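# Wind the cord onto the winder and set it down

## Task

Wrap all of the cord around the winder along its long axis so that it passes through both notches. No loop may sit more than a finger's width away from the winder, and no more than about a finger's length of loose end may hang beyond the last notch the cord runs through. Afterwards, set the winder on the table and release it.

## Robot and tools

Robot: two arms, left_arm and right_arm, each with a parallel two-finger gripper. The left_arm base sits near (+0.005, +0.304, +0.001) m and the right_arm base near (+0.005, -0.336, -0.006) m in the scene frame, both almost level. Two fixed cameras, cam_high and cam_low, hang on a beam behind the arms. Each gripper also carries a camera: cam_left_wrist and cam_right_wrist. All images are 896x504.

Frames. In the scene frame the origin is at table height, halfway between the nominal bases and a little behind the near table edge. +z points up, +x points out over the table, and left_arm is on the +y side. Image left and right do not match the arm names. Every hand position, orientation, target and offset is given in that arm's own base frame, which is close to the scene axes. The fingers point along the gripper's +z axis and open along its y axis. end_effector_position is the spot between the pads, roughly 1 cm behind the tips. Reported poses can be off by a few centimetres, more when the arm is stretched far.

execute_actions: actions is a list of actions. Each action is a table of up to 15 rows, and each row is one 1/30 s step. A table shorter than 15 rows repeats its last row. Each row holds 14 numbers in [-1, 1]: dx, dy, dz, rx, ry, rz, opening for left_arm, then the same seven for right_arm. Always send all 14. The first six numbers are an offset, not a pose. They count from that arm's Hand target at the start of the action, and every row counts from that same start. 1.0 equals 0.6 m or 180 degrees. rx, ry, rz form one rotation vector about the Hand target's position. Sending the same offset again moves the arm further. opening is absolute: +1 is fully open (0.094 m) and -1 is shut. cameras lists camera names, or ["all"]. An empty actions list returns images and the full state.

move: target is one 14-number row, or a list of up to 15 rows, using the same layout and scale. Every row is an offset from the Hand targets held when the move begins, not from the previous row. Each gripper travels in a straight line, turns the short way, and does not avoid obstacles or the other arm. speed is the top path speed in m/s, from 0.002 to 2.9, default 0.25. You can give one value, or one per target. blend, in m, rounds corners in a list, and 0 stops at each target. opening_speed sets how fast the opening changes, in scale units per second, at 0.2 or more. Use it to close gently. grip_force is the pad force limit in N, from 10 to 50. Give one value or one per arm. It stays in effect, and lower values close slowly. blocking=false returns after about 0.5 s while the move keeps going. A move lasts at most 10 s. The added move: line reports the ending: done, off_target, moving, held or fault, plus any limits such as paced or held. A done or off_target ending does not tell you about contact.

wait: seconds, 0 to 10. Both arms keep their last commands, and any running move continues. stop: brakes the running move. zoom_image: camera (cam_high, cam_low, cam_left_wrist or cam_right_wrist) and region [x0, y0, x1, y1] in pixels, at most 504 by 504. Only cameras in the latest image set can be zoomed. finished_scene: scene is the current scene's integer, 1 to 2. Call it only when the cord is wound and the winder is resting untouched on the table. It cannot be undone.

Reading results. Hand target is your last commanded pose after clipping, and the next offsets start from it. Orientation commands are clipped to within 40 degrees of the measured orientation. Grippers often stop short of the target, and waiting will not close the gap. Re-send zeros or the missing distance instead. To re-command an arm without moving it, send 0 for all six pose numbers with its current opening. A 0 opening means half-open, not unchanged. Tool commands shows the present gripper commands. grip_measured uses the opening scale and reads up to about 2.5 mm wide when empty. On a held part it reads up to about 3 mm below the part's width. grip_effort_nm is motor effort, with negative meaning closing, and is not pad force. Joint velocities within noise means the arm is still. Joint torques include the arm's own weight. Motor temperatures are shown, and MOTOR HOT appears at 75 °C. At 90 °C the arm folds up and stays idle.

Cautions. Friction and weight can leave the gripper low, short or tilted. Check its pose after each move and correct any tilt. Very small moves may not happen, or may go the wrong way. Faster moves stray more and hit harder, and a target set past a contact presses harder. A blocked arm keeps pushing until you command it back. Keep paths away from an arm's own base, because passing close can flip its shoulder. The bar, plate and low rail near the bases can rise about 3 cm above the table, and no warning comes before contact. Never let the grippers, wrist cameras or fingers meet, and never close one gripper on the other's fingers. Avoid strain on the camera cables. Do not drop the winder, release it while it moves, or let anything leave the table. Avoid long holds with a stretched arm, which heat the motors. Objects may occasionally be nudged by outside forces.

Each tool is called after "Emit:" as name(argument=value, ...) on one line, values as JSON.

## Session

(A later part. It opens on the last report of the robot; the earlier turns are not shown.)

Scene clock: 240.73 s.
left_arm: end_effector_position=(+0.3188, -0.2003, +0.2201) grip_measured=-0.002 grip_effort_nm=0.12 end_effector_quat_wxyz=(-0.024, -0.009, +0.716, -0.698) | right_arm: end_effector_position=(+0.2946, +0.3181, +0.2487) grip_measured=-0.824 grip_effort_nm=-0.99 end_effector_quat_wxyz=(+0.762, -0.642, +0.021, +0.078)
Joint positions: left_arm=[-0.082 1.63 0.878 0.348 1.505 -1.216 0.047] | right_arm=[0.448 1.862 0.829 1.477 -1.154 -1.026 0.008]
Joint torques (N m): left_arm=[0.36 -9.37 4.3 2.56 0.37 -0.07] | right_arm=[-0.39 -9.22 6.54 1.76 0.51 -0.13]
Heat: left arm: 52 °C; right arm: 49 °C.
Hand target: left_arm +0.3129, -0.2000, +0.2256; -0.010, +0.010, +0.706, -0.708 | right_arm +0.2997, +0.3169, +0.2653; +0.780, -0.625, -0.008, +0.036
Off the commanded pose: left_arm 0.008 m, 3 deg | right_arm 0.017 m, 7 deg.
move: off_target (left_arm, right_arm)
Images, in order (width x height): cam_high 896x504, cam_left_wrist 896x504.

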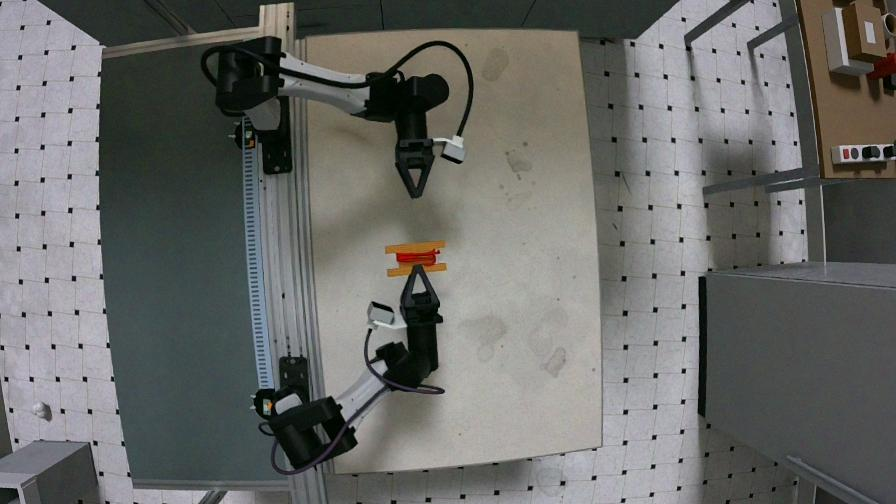

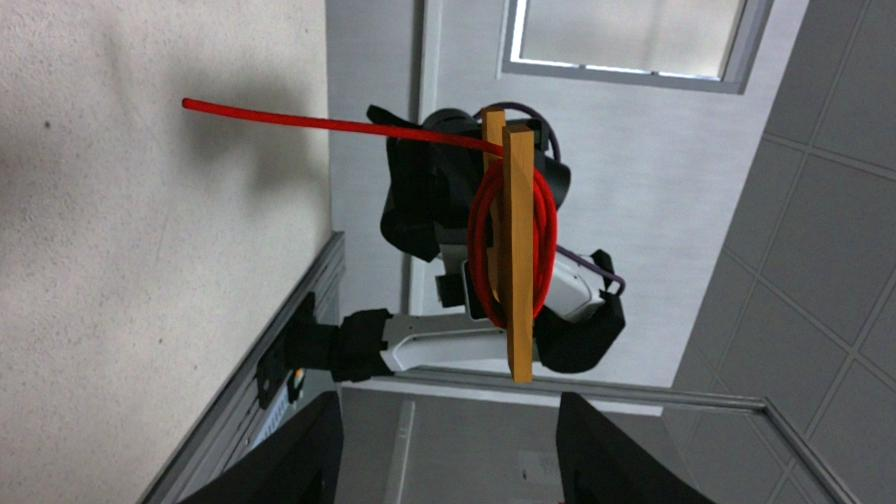

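Emit:
move(target=[[0.005,0,0.015,0,0,0,0,0,0,0,-0.07,-0.004,0,-1],[0.008,-0.17,0.0265,0,0,0,0,0,0,0,-0.07,-0.004,0,-1]], speed=0.25, cameras=["cam_high","cam_left_wrist"])

Emit:
zoom_image(camera="cam_high", region=[350, 190, 490, 330])

Scene clock: 246.87 s.
left_arm: end_effector_position=(+0.3148, -0.2995, +0.2385) grip_measured=-0.002 grip_effort_nm=0.12 end_effector_quat_wxyz=(-0.027, -0.002, +0.713, -0.701) | right_arm: end_effector_position=(+0.3003, +0.3184, +0.2455) grip_measured=-0.824 grip_effort_nm=-0.99 end_effector_quat_wxyz=(+0.702, -0.711, +0.009, +0.044)
Joint positions: left_arm=[-0.373 1.702 0.92 0.732 1.232 -1.564 0.047] | right_arm=[0.438 1.68 0.916 0.733 -1.184 -1.524 0.008]
Joint torques (N m): left_arm=[-0.06 -7.3 6 2.89 -0.2 -0.07] | right_arm=[-0.47 -12.05 8.01 1.11 -0.09 -0.07]
Heat: left arm: 52 °C; right arm: 50 °C.
Hand target: left_arm +0.3177, -0.3020, +0.2415; -0.011, +0.010, +0.706, -0.708 | right_arm +0.2998, +0.3168, +0.2654; +0.706, -0.707, -0.009, +0.032
Off the commanded pose: left_arm 0.005 m, 3 deg | right_arm 0.020 m, 3 deg.
move: off_target (left_arm, right_arm)
Images, in order (width x height): cam_high 896x504, cam_left_wrist 896x504.

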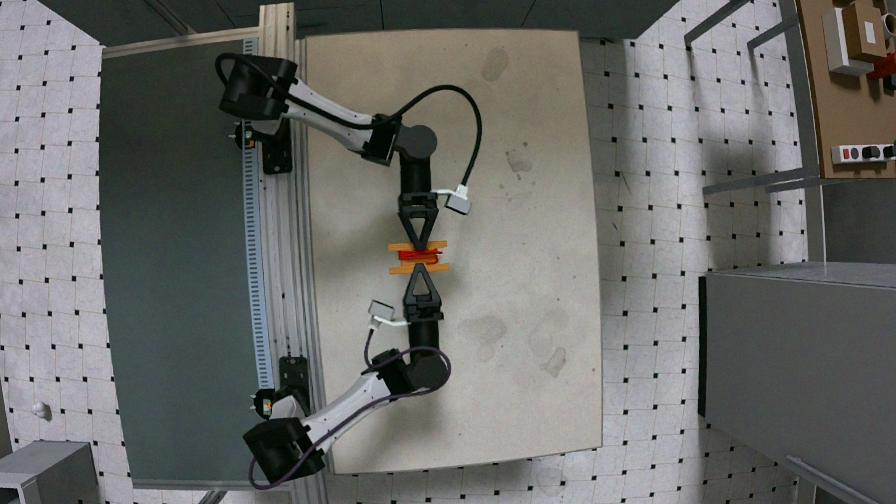

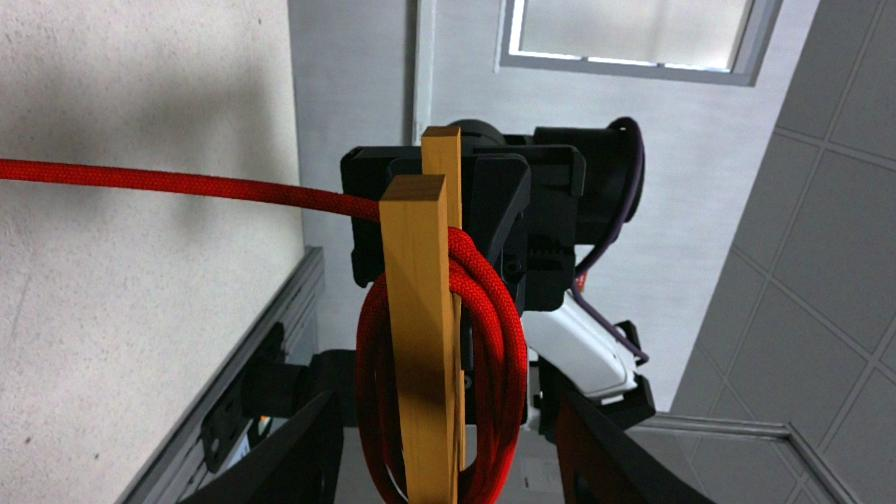

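Scaled by 3.600 from the camera's 896x504 image, which has a finer 1280x720 frame.

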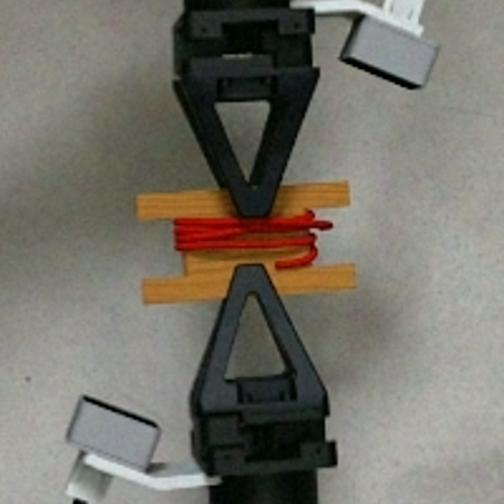

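Emit:
move(target=[0,0,0,0,0,0,-1,0,0,0,0,0,0,-1], opening_speed=0.7)

Emit:
move(target=[[0,0,0,0,0,0,-1,0,0,0,0,0,0,0],[0,0,0,0,0,0,-1,0,-0.19,0,0,0,0,0]], speed=0.2)

Emit:
move(target=[[0,0,0.02,0.023,0,0,-1,0,0,0,-0.02,0.333,0,0],[0,0,0.04,0.047,0,0,-1,0,0,0,-0.04,0.667,0,0],[0,0,0.06,0.07,0,0,-1,0,0,0,-0.06,0.99,0,0]], speed=0.4, blend=[0.01,0.01,0], cameras=["cam_high","cam_low","cam_right_wrist"])

Emit:
zoom_image(camera="cam_high", region=[350, 190, 490, 330])

Scene clock: 250.60 s.
left_arm: end_effector_position=(+0.3152, -0.2997, +0.2384) grip_measured=-0.830 grip_effort_nm=-1.04 end_effector_quat_wxyz=(-0.028, -0.003, +0.712, -0.701) | right_arm: end_effector_position=(+0.3002, +0.3184, +0.2477) grip_measured=-0.824 grip_effort_nm=-0.99 end_effector_quat_wxyz=(+0.703, -0.710, +0.005, +0.040)
Joint positions: left_arm=[-0.373 1.705 0.92 0.739 1.232 -1.572 0.008] | right_arm=[0.438 1.677 0.919 0.733 -1.184 -1.53 0.008]
Joint torques (N m): left_arm=[-0.08 -7.49 5.97 2.84 -0.2 -0.02] | right_arm=[-0.47 -11.66 7.84 1.11 -0.08 0]
Heat: left arm: 53 °C; right arm: 50 °C.
Hand target: left_arm +0.3177, -0.3020, +0.2415; -0.011, +0.010, +0.706, -0.708 | right_arm +0.2998, +0.3168, +0.2653; +0.706, -0.707, -0.009, +0.032
Off the commanded pose: left_arm 0.005 m, 3 deg | right_arm 0.018 m, 2 deg.
move: off_target (left_arm, right_arm)

Scene clock: 253.00 s.
left_arm: end_effector_position=(+0.3155, -0.2999, +0.2387) grip_measured=-0.835 grip_effort_nm=-1.04 end_effector_quat_wxyz=(-0.026, -0.002, +0.712, -0.702) | right_arm: end_effector_position=(+0.3152, +0.2046, +0.2638) grip_measured=-0.002 grip_effort_nm=0.12 end_effector_quat_wxyz=(+0.708, -0.707, +0.006, +0.010)
Joint positions: left_arm=[-0.374 1.706 0.92 0.744 1.231 -1.572 0.008] | right_arm=[0.097 1.568 0.853 0.733 -1.48 -1.53 0.047]
Joint torques (N m): left_arm=[-0.03 -7.51 5.94 2.81 -0.19 -0.02] | right_arm=[-0.23 -10.24 4.04 1.14 -0.52 0.14]
Heat: left arm: 54 °C; right arm: 50 °C.
Hand target: left_arm +0.3177, -0.3020, +0.2414; -0.011, +0.010, +0.706, -0.708 | right_arm +0.2997, +0.2029, +0.2653; +0.706, -0.707, -0.009, +0.033
Off the commanded pose: left_arm 0.004 m, 2 deg | right_arm 0.016 m, 3 deg.
move: off_target (right_arm)

Scene clock: 258.57 s.
left_arm: end_effector_position=(+0.3193, -0.3011, +0.2553) grip_measured=-0.835 grip_effort_nm=-1.04 end_effector_quat_wxyz=(-0.036, -0.012, +0.781, -0.623) | right_arm: end_effector_position=(+0.3006, +0.2038, +0.2565) grip_measured=-0.002 grip_effort_nm=0.12 end_effector_quat_wxyz=(-0.038, -0.003, +0.718, +0.696)
Joint positions: left_arm=[-0.383 1.654 1.249 -0.19 1.166 -1.087 0.008] | right_arm=[0.097 1.539 1.017 -0.141 -1.523 0.958 0.047]
Joint torques (N m): left_arm=[-0.16 -11.55 9.35 1.69 0.07 0.2] | right_arm=[-0.35 -8.69 6.16 1.56 -0.62 0.07]
Heat: left arm: 52 °C; right arm: 50 °C.
Hand target: left_arm +0.3177, -0.3020, +0.2775; -0.011, +0.008, +0.779, -0.626 | right_arm +0.2997, +0.2029, +0.2653; -0.024, -0.019, +0.707, +0.707
Off the commanded pose: left_arm 0.022 m, 4 deg | right_arm 0.009 m, 3 deg.
move: off_target (left_arm, right_arm)
Images, in order (width x height): cam_high 896x504, cam_low 896x504, cam_right_wrist 896x504.

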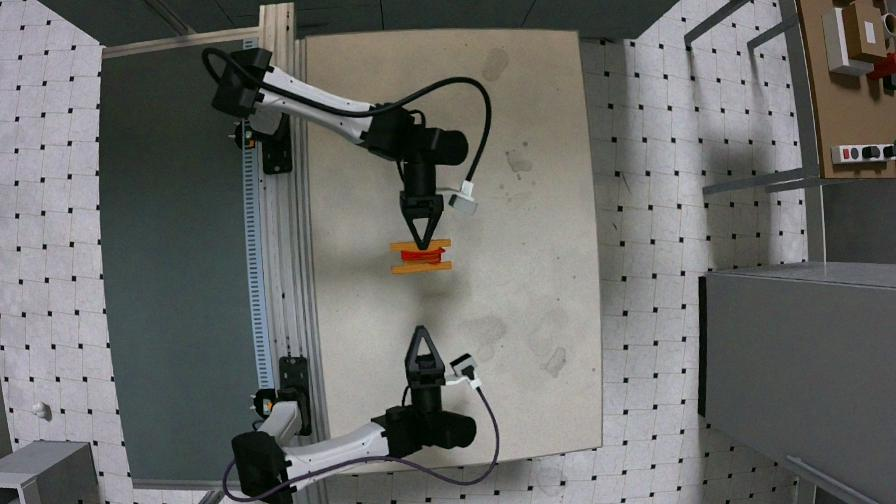

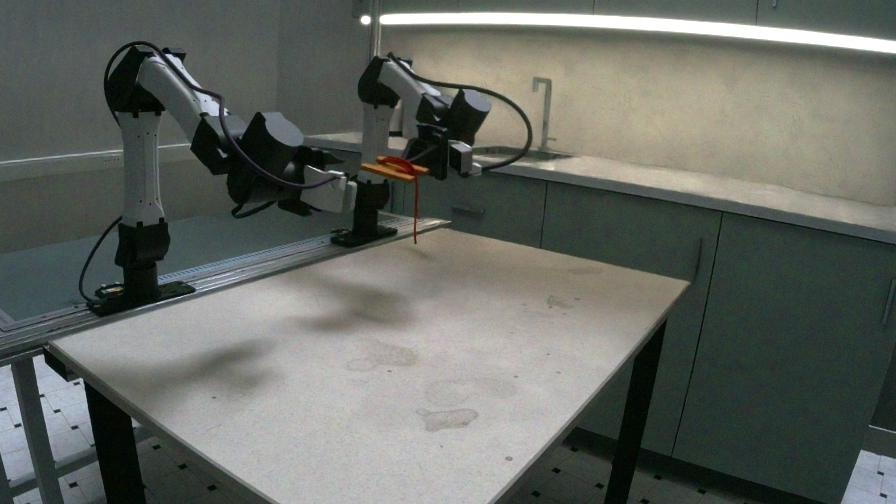

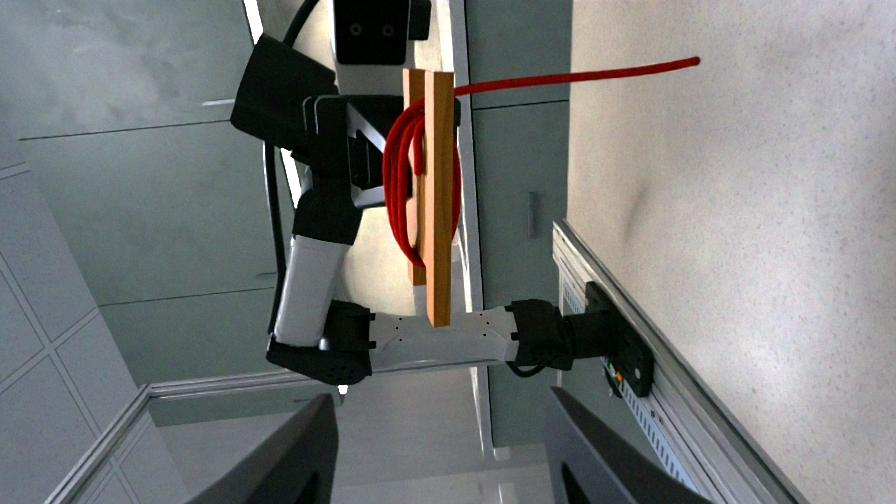

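Scaled by 3.600 from the camera's 896x504 image, which has a finer 1280x720 frame.

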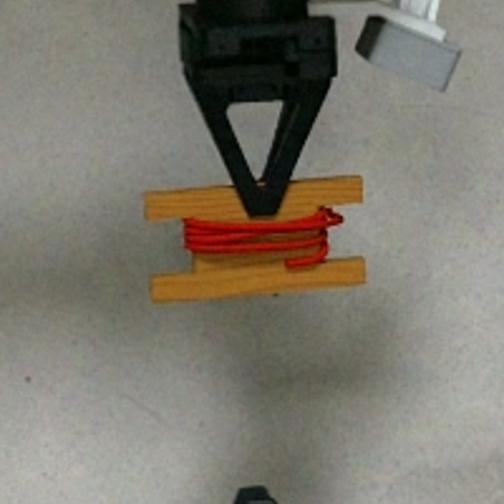

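Emit:
move(target=[[0,0,0,-0.005,-0.325,-0.073,-1,0,0,0,0,0,0,0],[0,0,0,-0.009,-0.651,-0.145,-1,0,0,0,0,0,0,0],[0,0,0,-0.014,-0.966,-0.216,-1,0,0,0,0,0,0,0]], speed=0.4, blend=[0.01,0.01,0], cameras=["cam_high","cam_low","cam_right_wrist"])

Emit:
zoom_image(camera="cam_high", region=[350, 190, 490, 330])

Scene clock: 265.43 s.
left_arm: end_effector_position=(+0.3214, -0.3011, +0.2594) grip_measured=-0.835 grip_effort_nm=-1.04 end_effector_quat_wxyz=(+0.618, +0.786, +0.031, -0.027) | right_arm: end_effector_position=(+0.3041, +0.2041, +0.2613) grip_measured=-0.002 grip_effort_nm=0.12 end_effector_quat_wxyz=(-0.032, -0.007, +0.717, +0.697)
Joint positions: left_arm=[-0.389 1.633 1.249 -0.19 1.122 2.016 0.008] | right_arm=[0.097 1.539 1.017 -0.069 -1.523 1.016 0.047]
Joint torques (N m): left_arm=[-0.18 -11.02 7.84 1.84 0.21 0.06] | right_arm=[-0.32 -9.25 4.66 1.6 -0.56 0.08]
Heat: left arm: 52 °C; right arm: 50 °C.
Hand target: left_arm +0.3177, -0.3021, +0.2774; +0.624, +0.781, +0.013, -0.010 | right_arm +0.2997, +0.2029, +0.2653; -0.024, -0.019, +0.707, +0.707
Off the commanded pose: left_arm 0.018 m, 3 deg | right_arm 0.006 m, 2 deg.
move: off_target (left_arm)
Images, in order (width x height): cam_high 896x504, cam_low 896x504, cam_right_wrist 896x504.

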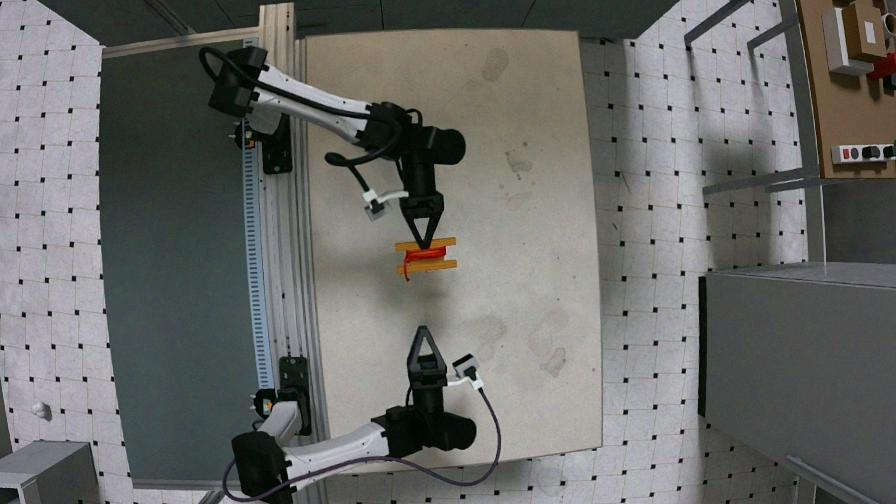

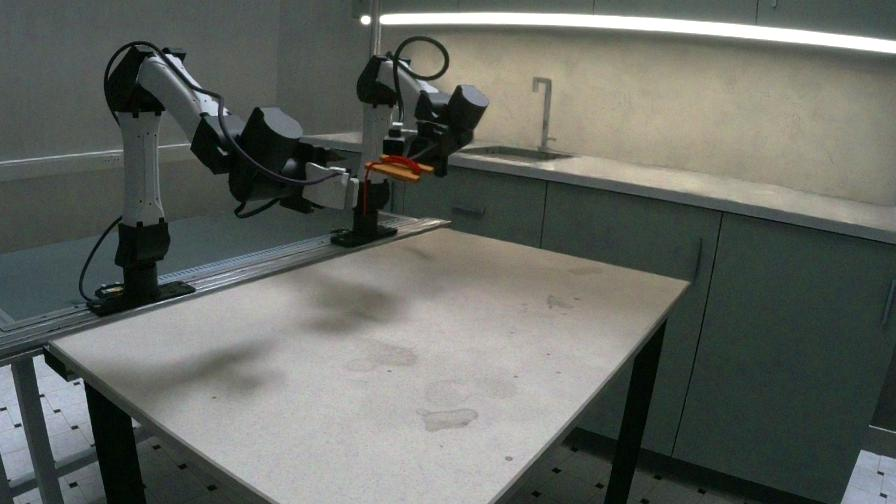

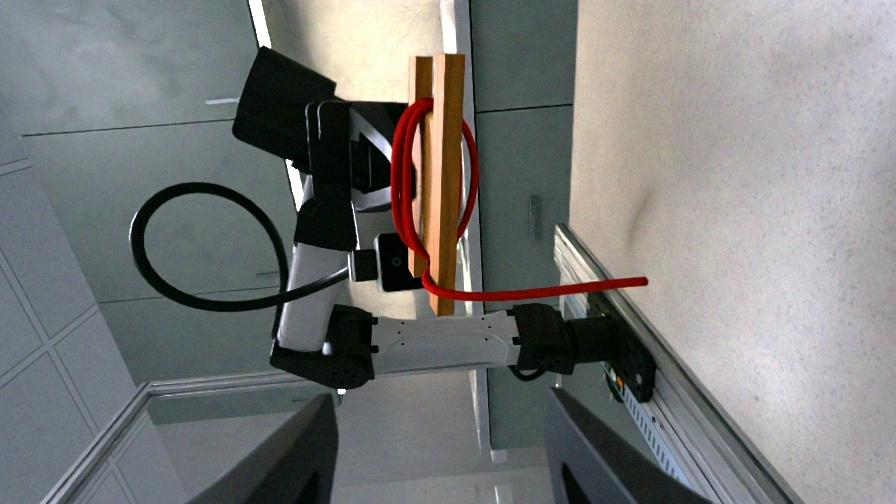

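Scaled by 3.600 from the camera's 896x504 image, which has a finer 1280x720 frame.

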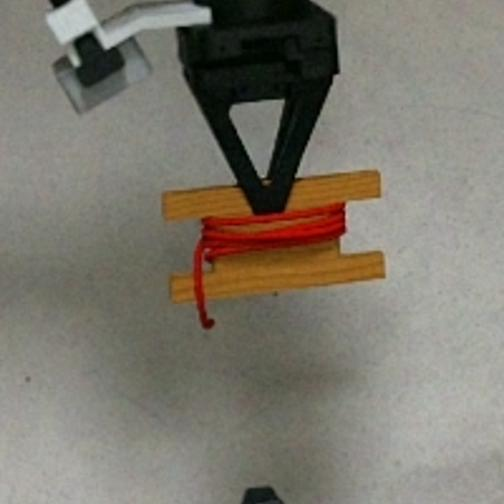

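Emit:
move(target=[[0,0,0,0.005,0.325,0.073,-1,0,0,0,0,0,0,0],[0,0,0,0.009,0.651,0.145,-1,0,0,0,0,0,0,0],[0,0,0,0.014,0.966,0.216,-1,0,0,0,0,0,0,0]], speed=0.4, blend=[0.01,0.01,0])

Emit:
move(target=[0,0,0,-0.055,0,0,-1,0,0,0,0,0,0,0], cameras=["cam_right_wrist"])

Emit:
zoom_image(camera="cam_right_wrist", region=[350, 30, 730, 350])

Scene clock: 272.80 s.
left_arm: end_effector_position=(+0.3187, -0.3003, +0.2642) grip_measured=-0.835 grip_effort_nm=-1.04 end_effector_quat_wxyz=(-0.020, -0.011, +0.790, -0.613) | right_arm: end_effector_position=(+0.3042, +0.2041, +0.2615) grip_measured=-0.002 grip_effort_nm=0.12 end_effector_quat_wxyz=(-0.032, -0.007, +0.716, +0.697)
Joint positions: left_arm=[-0.389 1.633 1.286 -0.269 1.126 -1.049 0.008] | right_arm=[0.097 1.539 1.017 -0.066 -1.523 1.019 0.047]
Joint torques (N m): left_arm=[0.36 -9.21 7.2 2.45 0.54 -0.08] | right_arm=[-0.31 -9.28 4.55 1.6 -0.56 0.08]
Heat: left arm: 53 °C; right arm: 50 °C.
Hand target: left_arm +0.3177, -0.3021, +0.2774; -0.011, +0.008, +0.779, -0.626 | right_arm +0.2997, +0.2029, +0.2653; -0.024, -0.019, +0.707, +0.707
Off the commanded pose: left_arm 0.013 m, 3 deg | right_arm 0.006 m, 2 deg.
move: off_target (left_arm)

Scene clock: 274.80 s.
left_arm: end_effector_position=(+0.3206, -0.3031, +0.2714) grip_measured=-0.835 grip_effort_nm=-1.04 end_effector_quat_wxyz=(-0.023, -0.011, +0.732, -0.681) | right_arm: end_effector_position=(+0.3042, +0.2041, +0.2615) grip_measured=-0.002 grip_effort_nm=0.12 end_effector_quat_wxyz=(-0.032, -0.007, +0.716, +0.697)
Joint positions: left_arm=[-0.381 1.633 1.077 0.356 1.202 -1.432 0.008] | right_arm=[0.097 1.539 1.017 -0.066 -1.523 1.019 0.047]
Joint torques (N m): left_arm=[0.55 -9.02 5.12 3 0.2 -0.08] | right_arm=[-0.34 -9.28 4.55 1.6 -0.56 0.07]
Heat: left arm: 53 °C; right arm: 50 °C.
Hand target: left_arm +0.3176, -0.3021, +0.2774; -0.011, +0.009, +0.722, -0.691 | right_arm +0.2997, +0.2029, +0.2653; -0.024, -0.019, +0.707, +0.707
Off the commanded pose: left_arm 0.007 m, 3 deg | right_arm 0.006 m, 2 deg.
move: off_target (left_arm)
Images, in order (width x height): cam_right_wrist 896x504.

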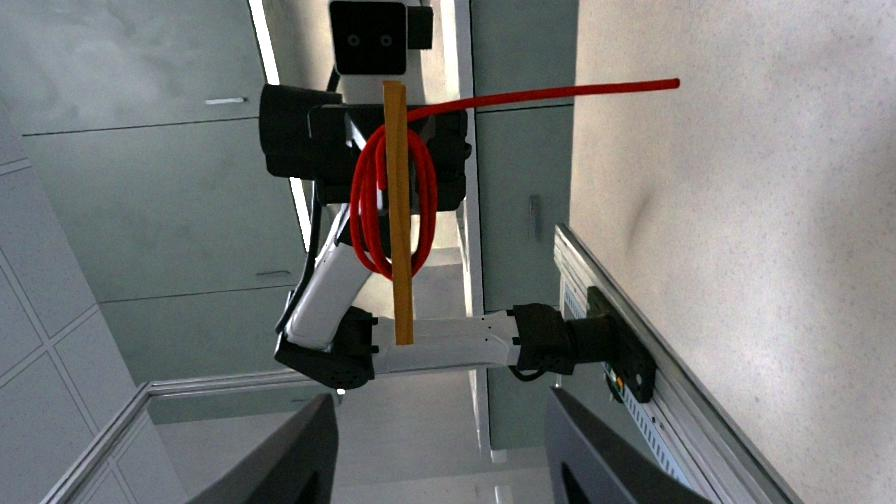

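Scaled by 1.326 from the camera's 896x504 image, which has a finer 1280x720 frame.

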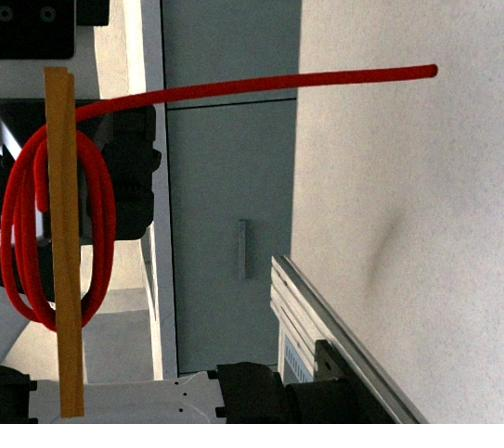

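Currently ~2.7° tilt. Flip with z ratio ≈.047.

Emit:
move(target=[[0,0,0,-0.005,-0.333,-0.016,-1,0,0,0,0,0,0,0],[0,0,0,-0.009,-0.666,-0.031,-1,0,0,0,0,0,0,0],[0,0,0,-0.014,-0.989,-0.046,-1,0,0,0,0,0,0,0]], speed=0.4, blend=[0.01,0.01,0], cameras=["cam_high","cam_right_wrist"])

Emit:
zoom_image(camera="cam_high", region=[350, 190, 490, 330])

Scene clock: 281.07 s.
left_arm: end_effector_position=(+0.3208, -0.3024, +0.2661) grip_measured=-0.835 grip_effort_nm=-1.05 end_effector_quat_wxyz=(+0.682, +0.730, +0.032, -0.034) | right_arm: end_effector_position=(+0.3042, +0.2041, +0.2615) grip_measured=-0.002 grip_effort_nm=0.12 end_effector_quat_wxyz=(-0.032, -0.007, +0.716, +0.697)
Joint positions: left_arm=[-0.381 1.633 1.048 0.4 1.189 1.65 0.008] | right_arm=[0.097 1.539 1.017 -0.066 -1.523 1.019 0.047]
Joint torques (N m): left_arm=[0.08 -10.33 5.7 2.45 -0.05 0.1] | right_arm=[-0.32 -9.29 4.53 1.6 -0.56 0.08]
Heat: left arm: 53 °C; right arm: 49 °C.
Hand target: left_arm +0.3176, -0.3021, +0.2774; +0.689, +0.724, +0.012, -0.011 | right_arm +0.2997, +0.2029, +0.2653; -0.024, -0.019, +0.707, +0.707
Off the commanded pose: left_arm 0.012 m, 4 deg | right_arm 0.006 m, 2 deg.
move: off_target (left_arm)
Images, in order (width x height): cam_high 896x504, cam_right_wrist 896x504.

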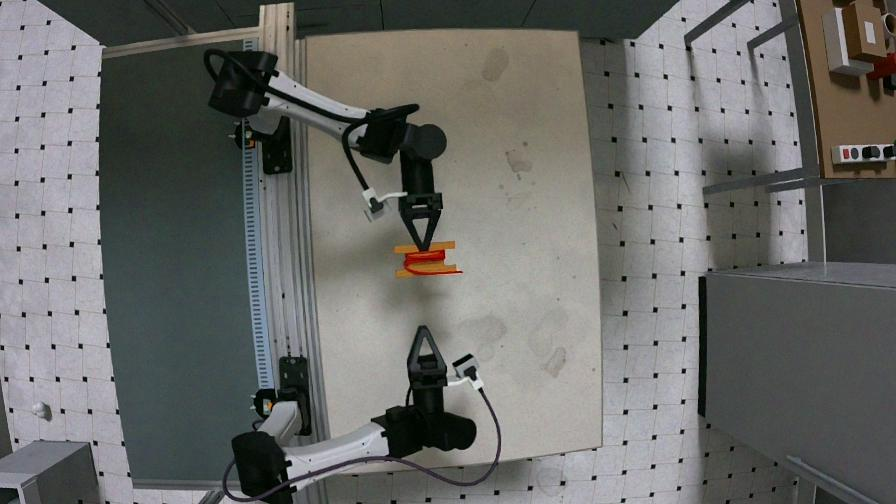

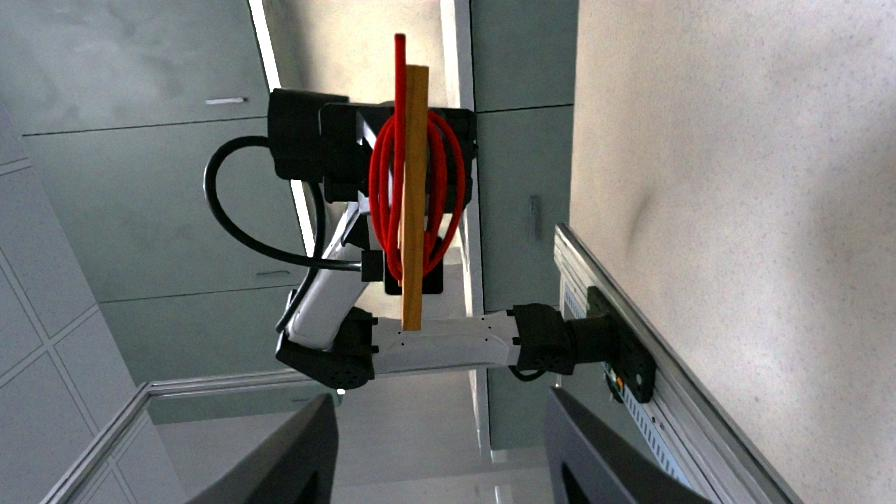

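Scaled by 3.600 from the camera's 896x504 image, which has a finer 1280x720 frame.

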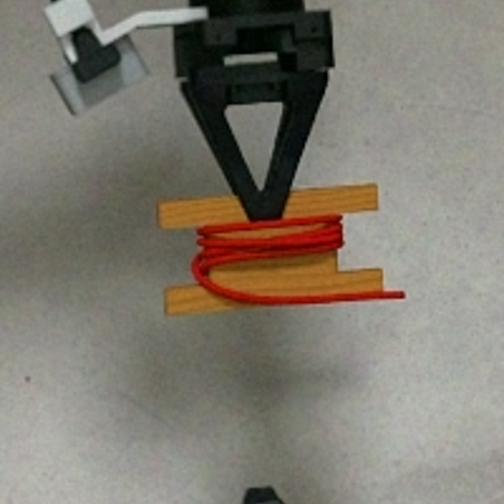

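Emit:
move(target=[[0,0,0,-0.14,0,0,-1,0,0,0,0,0,0,0]], speed=0.3, cameras=["cam_right_wrist"])

Emit:
zoom_image(camera="cam_right_wrist", region=[350, 30, 730, 350])

Emit:
wait(seconds=0, cameras=["cam_high"])

Emit:
zoom_image(camera="cam_high", region=[350, 190, 490, 330])

Scene clock: 284.33 s.
left_arm: end_effector_position=(+0.3251, -0.3051, +0.2628) grip_measured=-0.835 grip_effort_nm=-1.04 end_effector_quat_wxyz=(+0.777, +0.625, +0.068, -0.036) | right_arm: end_effector_position=(+0.3042, +0.2041, +0.2615) grip_measured=-0.002 grip_effort_nm=0.12 end_effector_quat_wxyz=(-0.032, -0.007, +0.716, +0.697)
Joint positions: left_arm=[-0.406 1.847 0.851 1.44 1.059 1.022 0.008] | right_arm=[0.097 1.539 1.017 -0.066 -1.523 1.019 0.047]
Joint torques (N m): left_arm=[-0.12 -7.98 4.26 3.52 -0.47 -0.14] | right_arm=[-0.32 -9.26 4.53 1.6 -0.56 0.08]
Heat: left arm: 53 °C; right arm: 49 °C.
Hand target: left_arm +0.3177, -0.3021, +0.2775; +0.831, +0.556, +0.009, -0.013 | right_arm +0.2997, +0.2029, +0.2653; -0.024, -0.019, +0.707, +0.707
Off the commanded pose: left_arm 0.017 m, 12 deg | right_arm 0.006 m, 2 deg.
joint sent to its limit (left arm) — joint 4 (wrist pitch), upper limit. The joint targets are off in orientation, not in position.
move: off_target (left_arm)
Images, in order (width x height): cam_right_wrist 896x504.

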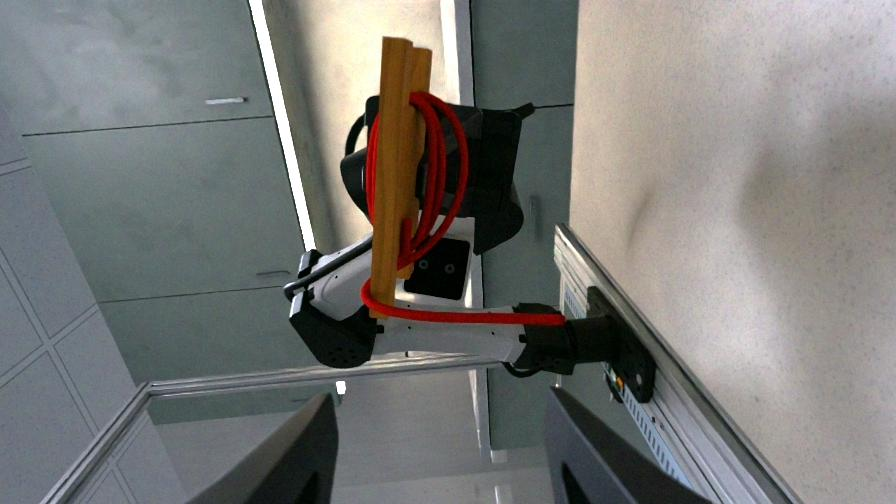

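Scaled by 1.326 from the camera's 896x504 image, which has a finer 1280x720 frame.

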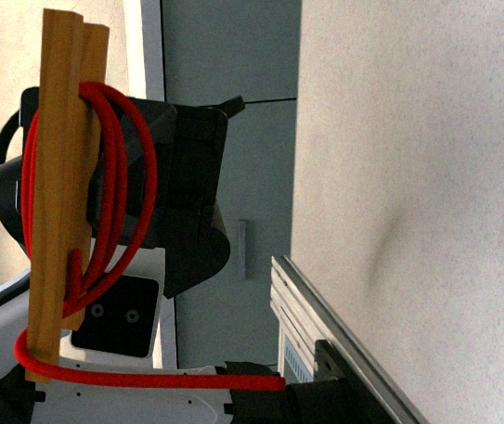

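Scene clock: 284.33 s.
left_arm: end_effector_position=(+0.3251, -0.3051, +0.2628) grip_measured=-0.835 grip_effort_nm=-1.04 end_effector_quat_wxyz=(+0.777, +0.625, +0.068, -0.036) | right_arm: end_effector_position=(+0.3042, +0.2041, +0.2615) grip_measured=-0.002 grip_effort_nm=0.12 end_effector_quat_wxyz=(-0.032, -0.007, +0.716, +0.697)
Joint positions: left_arm=[-0.406 1.847 0.851 1.44 1.059 1.022 0.008] | right_arm=[0.097 1.539 1.017 -0.066 -1.523 1.019 0.047]
Joint torques (N m): left_arm=[-0.12 -7.98 4.26 3.52 -0.47 -0.14] | right_arm=[-0.32 -9.26 4.53 1.6 -0.56 0.08]
Heat: left arm: 53 °C; right arm: 49 °C.
Hand target: left_arm +0.3177, -0.3021, +0.2775; +0.831, +0.556, +0.009, -0.013 | right_arm +0.2997, +0.2029, +0.2653; -0.024, -0.019, +0.707, +0.707
Tool commands: left_gripper/opening=-1.0 right_gripper/opening=+0.0
Off the commanded pose: left_arm 0.017 m, 12 deg | right_arm 0.006 m, 2 deg.
Images, in order (width x height): cam_high 896x504.

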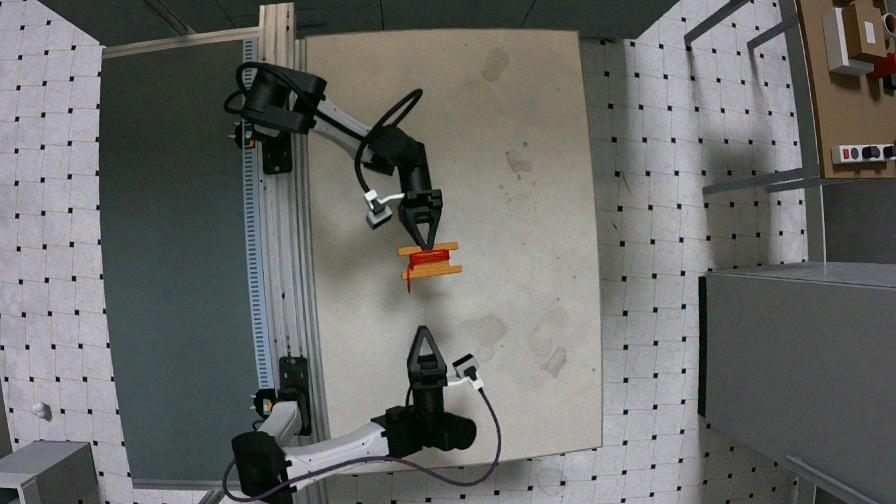

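Scaled by 3.600 from the camera's 896x504 image, which has a finer 1280x720 frame.

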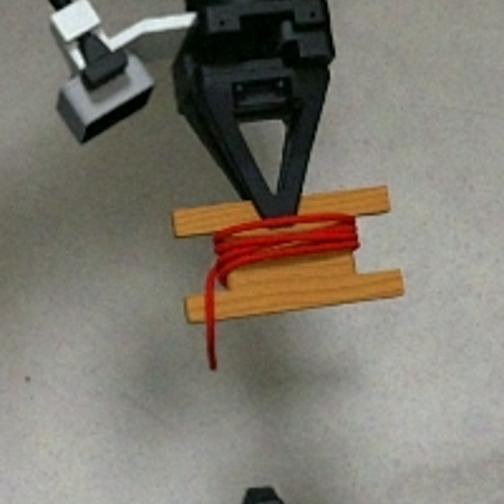

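Emit:
move(target=[[0,0,0,0.14,0,0,-1,0,0,0,0,0,0,0]], speed=0.3)

Emit:
move(target=[[0,0,0,0.005,0.333,0.016,-1,0,0,0,0,0,0,0],[0,0,0,0.009,0.666,0.031,-1,0,0,0,0,0,0,0],[0,0,0,0.014,0.989,0.046,-1,0,0,0,0,0,0,0]], speed=0.4, blend=[0.01,0.01,0])

Emit:
move(target=[0,0,0.01,-0.048,0,0,-1,0,0,0,0,0,0,0], cameras=["cam_high","cam_right_wrist"])

Emit:
zoom_image(camera="cam_high", region=[350, 190, 490, 330])

Scene clock: 289.03 s.
left_arm: end_effector_position=(+0.3200, -0.3029, +0.2534) grip_measured=-0.835 grip_effort_nm=-1.05 end_effector_quat_wxyz=(+0.683, +0.729, +0.033, -0.027) | right_arm: end_effector_position=(+0.3042, +0.2041, +0.2615) grip_measured=-0.002 grip_effort_nm=0.12 end_effector_quat_wxyz=(-0.032, -0.007, +0.716, +0.697)
Joint positions: left_arm=[-0.385 1.645 0.999 0.477 1.176 1.642 0.008] | right_arm=[0.097 1.539 1.017 -0.066 -1.523 1.019 0.047]
Joint torques (N m): left_arm=[0.46 -11.49 8.88 1.73 0.09 0.1] | right_arm=[-0.32 -9.28 4.55 1.6 -0.55 0.08]
Motor temperatures (°C): left_arm=[27 54 41 55 28 29 29] | right_arm=[28 49 42 32 26 28 29]
Heat: left arm: 55 °C; right arm: 49 °C.
Hand target: left_arm +0.3177, -0.3020, +0.2776; +0.689, +0.724, +0.012, -0.011 | right_arm +0.2997, +0.2029, +0.2653; -0.024, -0.019, +0.707, +0.707
Off the commanded pose: left_arm 0.024 m, 3 deg | right_arm 0.006 m, 2 deg.
move: off_target (left_arm)

Scene clock: 294.20 s.
left_arm: end_effector_position=(+0.3182, -0.3040, +0.2564) grip_measured=-0.835 grip_effort_nm=-1.04 end_effector_quat_wxyz=(-0.036, -0.022, +0.736, -0.676) | right_arm: end_effector_position=(+0.3042, +0.2041, +0.2615) grip_measured=-0.002 grip_effort_nm=0.12 end_effector_quat_wxyz=(-0.032, -0.007, +0.716, +0.697)
Joint positions: left_arm=[-0.385 1.645 1.047 0.363 1.2 -1.435 0.008] | right_arm=[0.097 1.539 1.017 -0.066 -1.523 1.019 0.047]
Joint torques (N m): left_arm=[0.96 -10.18 7.12 2.99 0.25 -0.08] | right_arm=[-0.32 -9.29 4.55 1.6 -0.56 0.07]
Heat: left arm: 54 °C; right arm: 49 °C.
Hand target: left_arm +0.3177, -0.3020, +0.2774; -0.011, +0.009, +0.723, -0.691 | right_arm +0.2997, +0.2029, +0.2653; -0.024, -0.019, +0.707, +0.707
Off the commanded pose: left_arm 0.021 m, 5 deg | right_arm 0.006 m, 2 deg.
move: off_target (left_arm)

Scene clock: 296.20 s.
left_arm: end_effector_position=(+0.3154, -0.3031, +0.2847) grip_measured=-0.835 grip_effort_nm=-1.04 end_effector_quat_wxyz=(-0.025, +0.006, +0.676, -0.736) | right_arm: end_effector_position=(+0.3042, +0.2041, +0.2615) grip_measured=-0.002 grip_effort_nm=0.12 end_effector_quat_wxyz=(-0.032, -0.007, +0.716, +0.697)
Joint positions: left_arm=[-0.383 1.708 0.957 1.002 1.22 -1.831 0.008] | right_arm=[0.097 1.539 1.017 -0.066 -1.523 1.019 0.047]
Joint torques (N m): left_arm=[0.55 -7.47 4.7 2.79 -0.32 -0.07] | right_arm=[-0.32 -9.28 4.53 1.6 -0.56 0.07]
Heat: left arm: 54 °C; right arm: 49 °C.
Hand target: left_arm +0.3177, -0.3020, +0.2836; -0.010, +0.010, +0.668, -0.744 | right_arm +0.2997, +0.2029, +0.2653; -0.024, -0.019, +0.707, +0.707
Off the commanded pose: left_arm 0.003 m, 2 deg | right_arm 0.006 m, 2 deg.
move: done
Images, in order (width x height): cam_high 896x504, cam_right_wrist 896x504.

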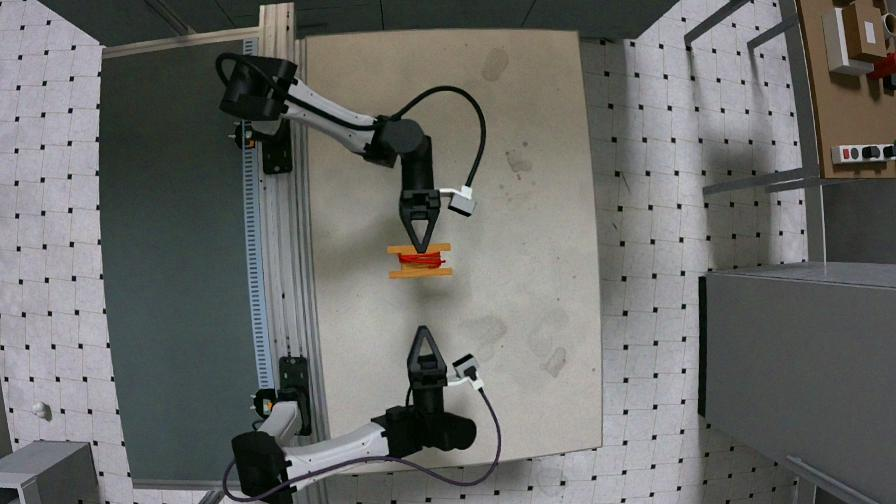

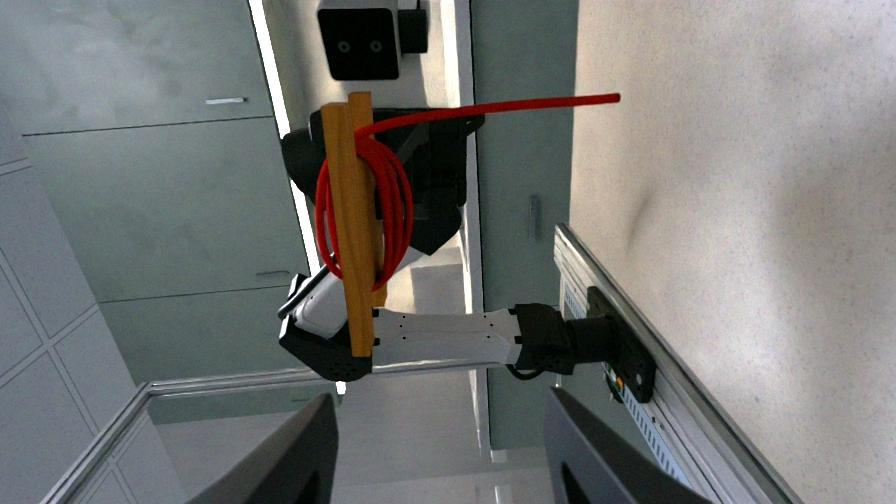

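Scaled by 3.600 from the camera's 896x504 image, which has a finer 1280x720 frame.

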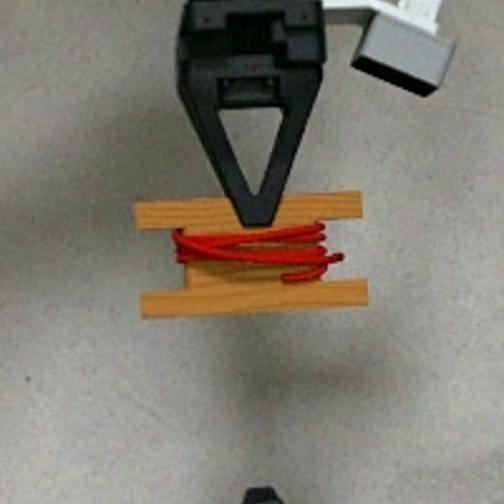

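Emit:
move(target=[[0,0,0,-0.005,-0.332,0.036,-1,0,0,0,0,0,0,0],[0,0,0,-0.009,-0.663,0.072,-1,0,0,0,0,0,0,0],[0,0,0,-0.014,-0.984,0.106,-1,0,0,0,0,0,0,0]], speed=0.4, blend=[0.01,0.01,0], cameras=["cam_high","cam_right_wrist"])

Emit:
zoom_image(camera="cam_high", region=[350, 190, 490, 330])

Scene clock: 302.67 s.
left_arm: end_effector_position=(+0.3169, -0.3021, +0.2830) grip_measured=-0.835 grip_effort_nm=-1.05 end_effector_quat_wxyz=(+0.739, +0.672, +0.020, -0.036) | right_arm: end_effector_position=(+0.3042, +0.2041, +0.2615) grip_measured=-0.002 grip_effort_nm=0.12 end_effector_quat_wxyz=(-0.032, -0.007, +0.716, +0.697)
Joint positions: left_arm=[-0.383 1.708 0.937 1.034 1.196 1.248 0.008] | right_arm=[0.097 1.539 1.017 -0.066 -1.523 1.019 0.047]
Joint torques (N m): left_arm=[0.09 -8.59 4.59 2.19 -0.44 0.19] | right_arm=[-0.32 -9.28 4.56 1.6 -0.56 0.08]
Motor temperatures (°C): left_arm=[27 52 41 55 28 29 29] | right_arm=[28 49 41 32 26 28 29]
Heat: left arm: 55 °C; right arm: 49 °C.
Hand target: left_arm +0.3177, -0.3020, +0.2835; +0.744, +0.668, +0.011, -0.012 | right_arm +0.2997, +0.2029, +0.2653; -0.024, -0.019, +0.707, +0.707
Off the commanded pose: left_arm 0.001 m, 3 deg | right_arm 0.006 m, 2 deg.
move: off_target (left_arm)
Images, in order (width x height): cam_high 896x504, cam_right_wrist 896x504.

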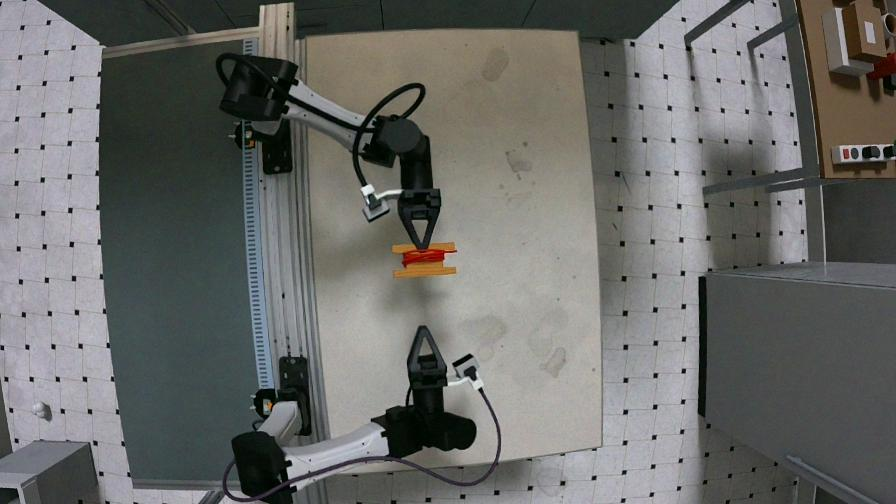

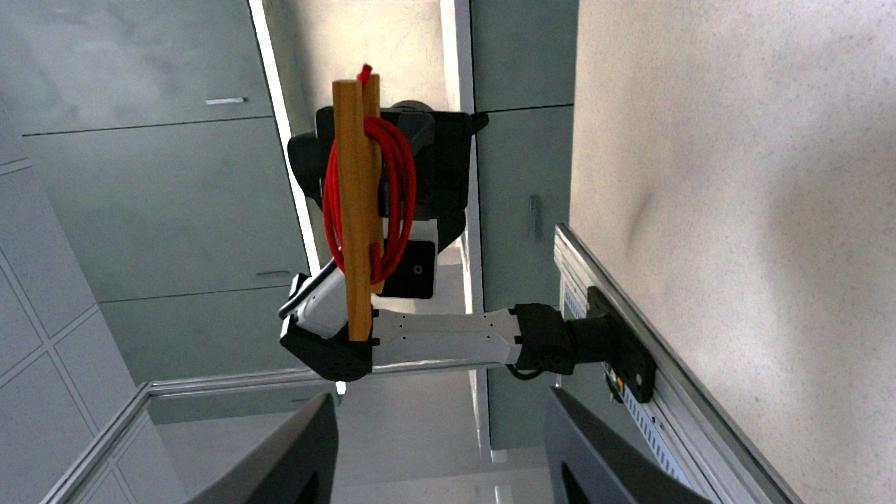

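Scaled by 3.600 from the camera's 896x504 image, which has a finer 1280x720 frame.

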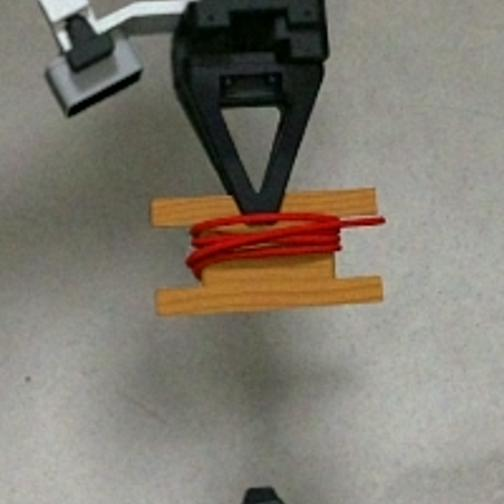

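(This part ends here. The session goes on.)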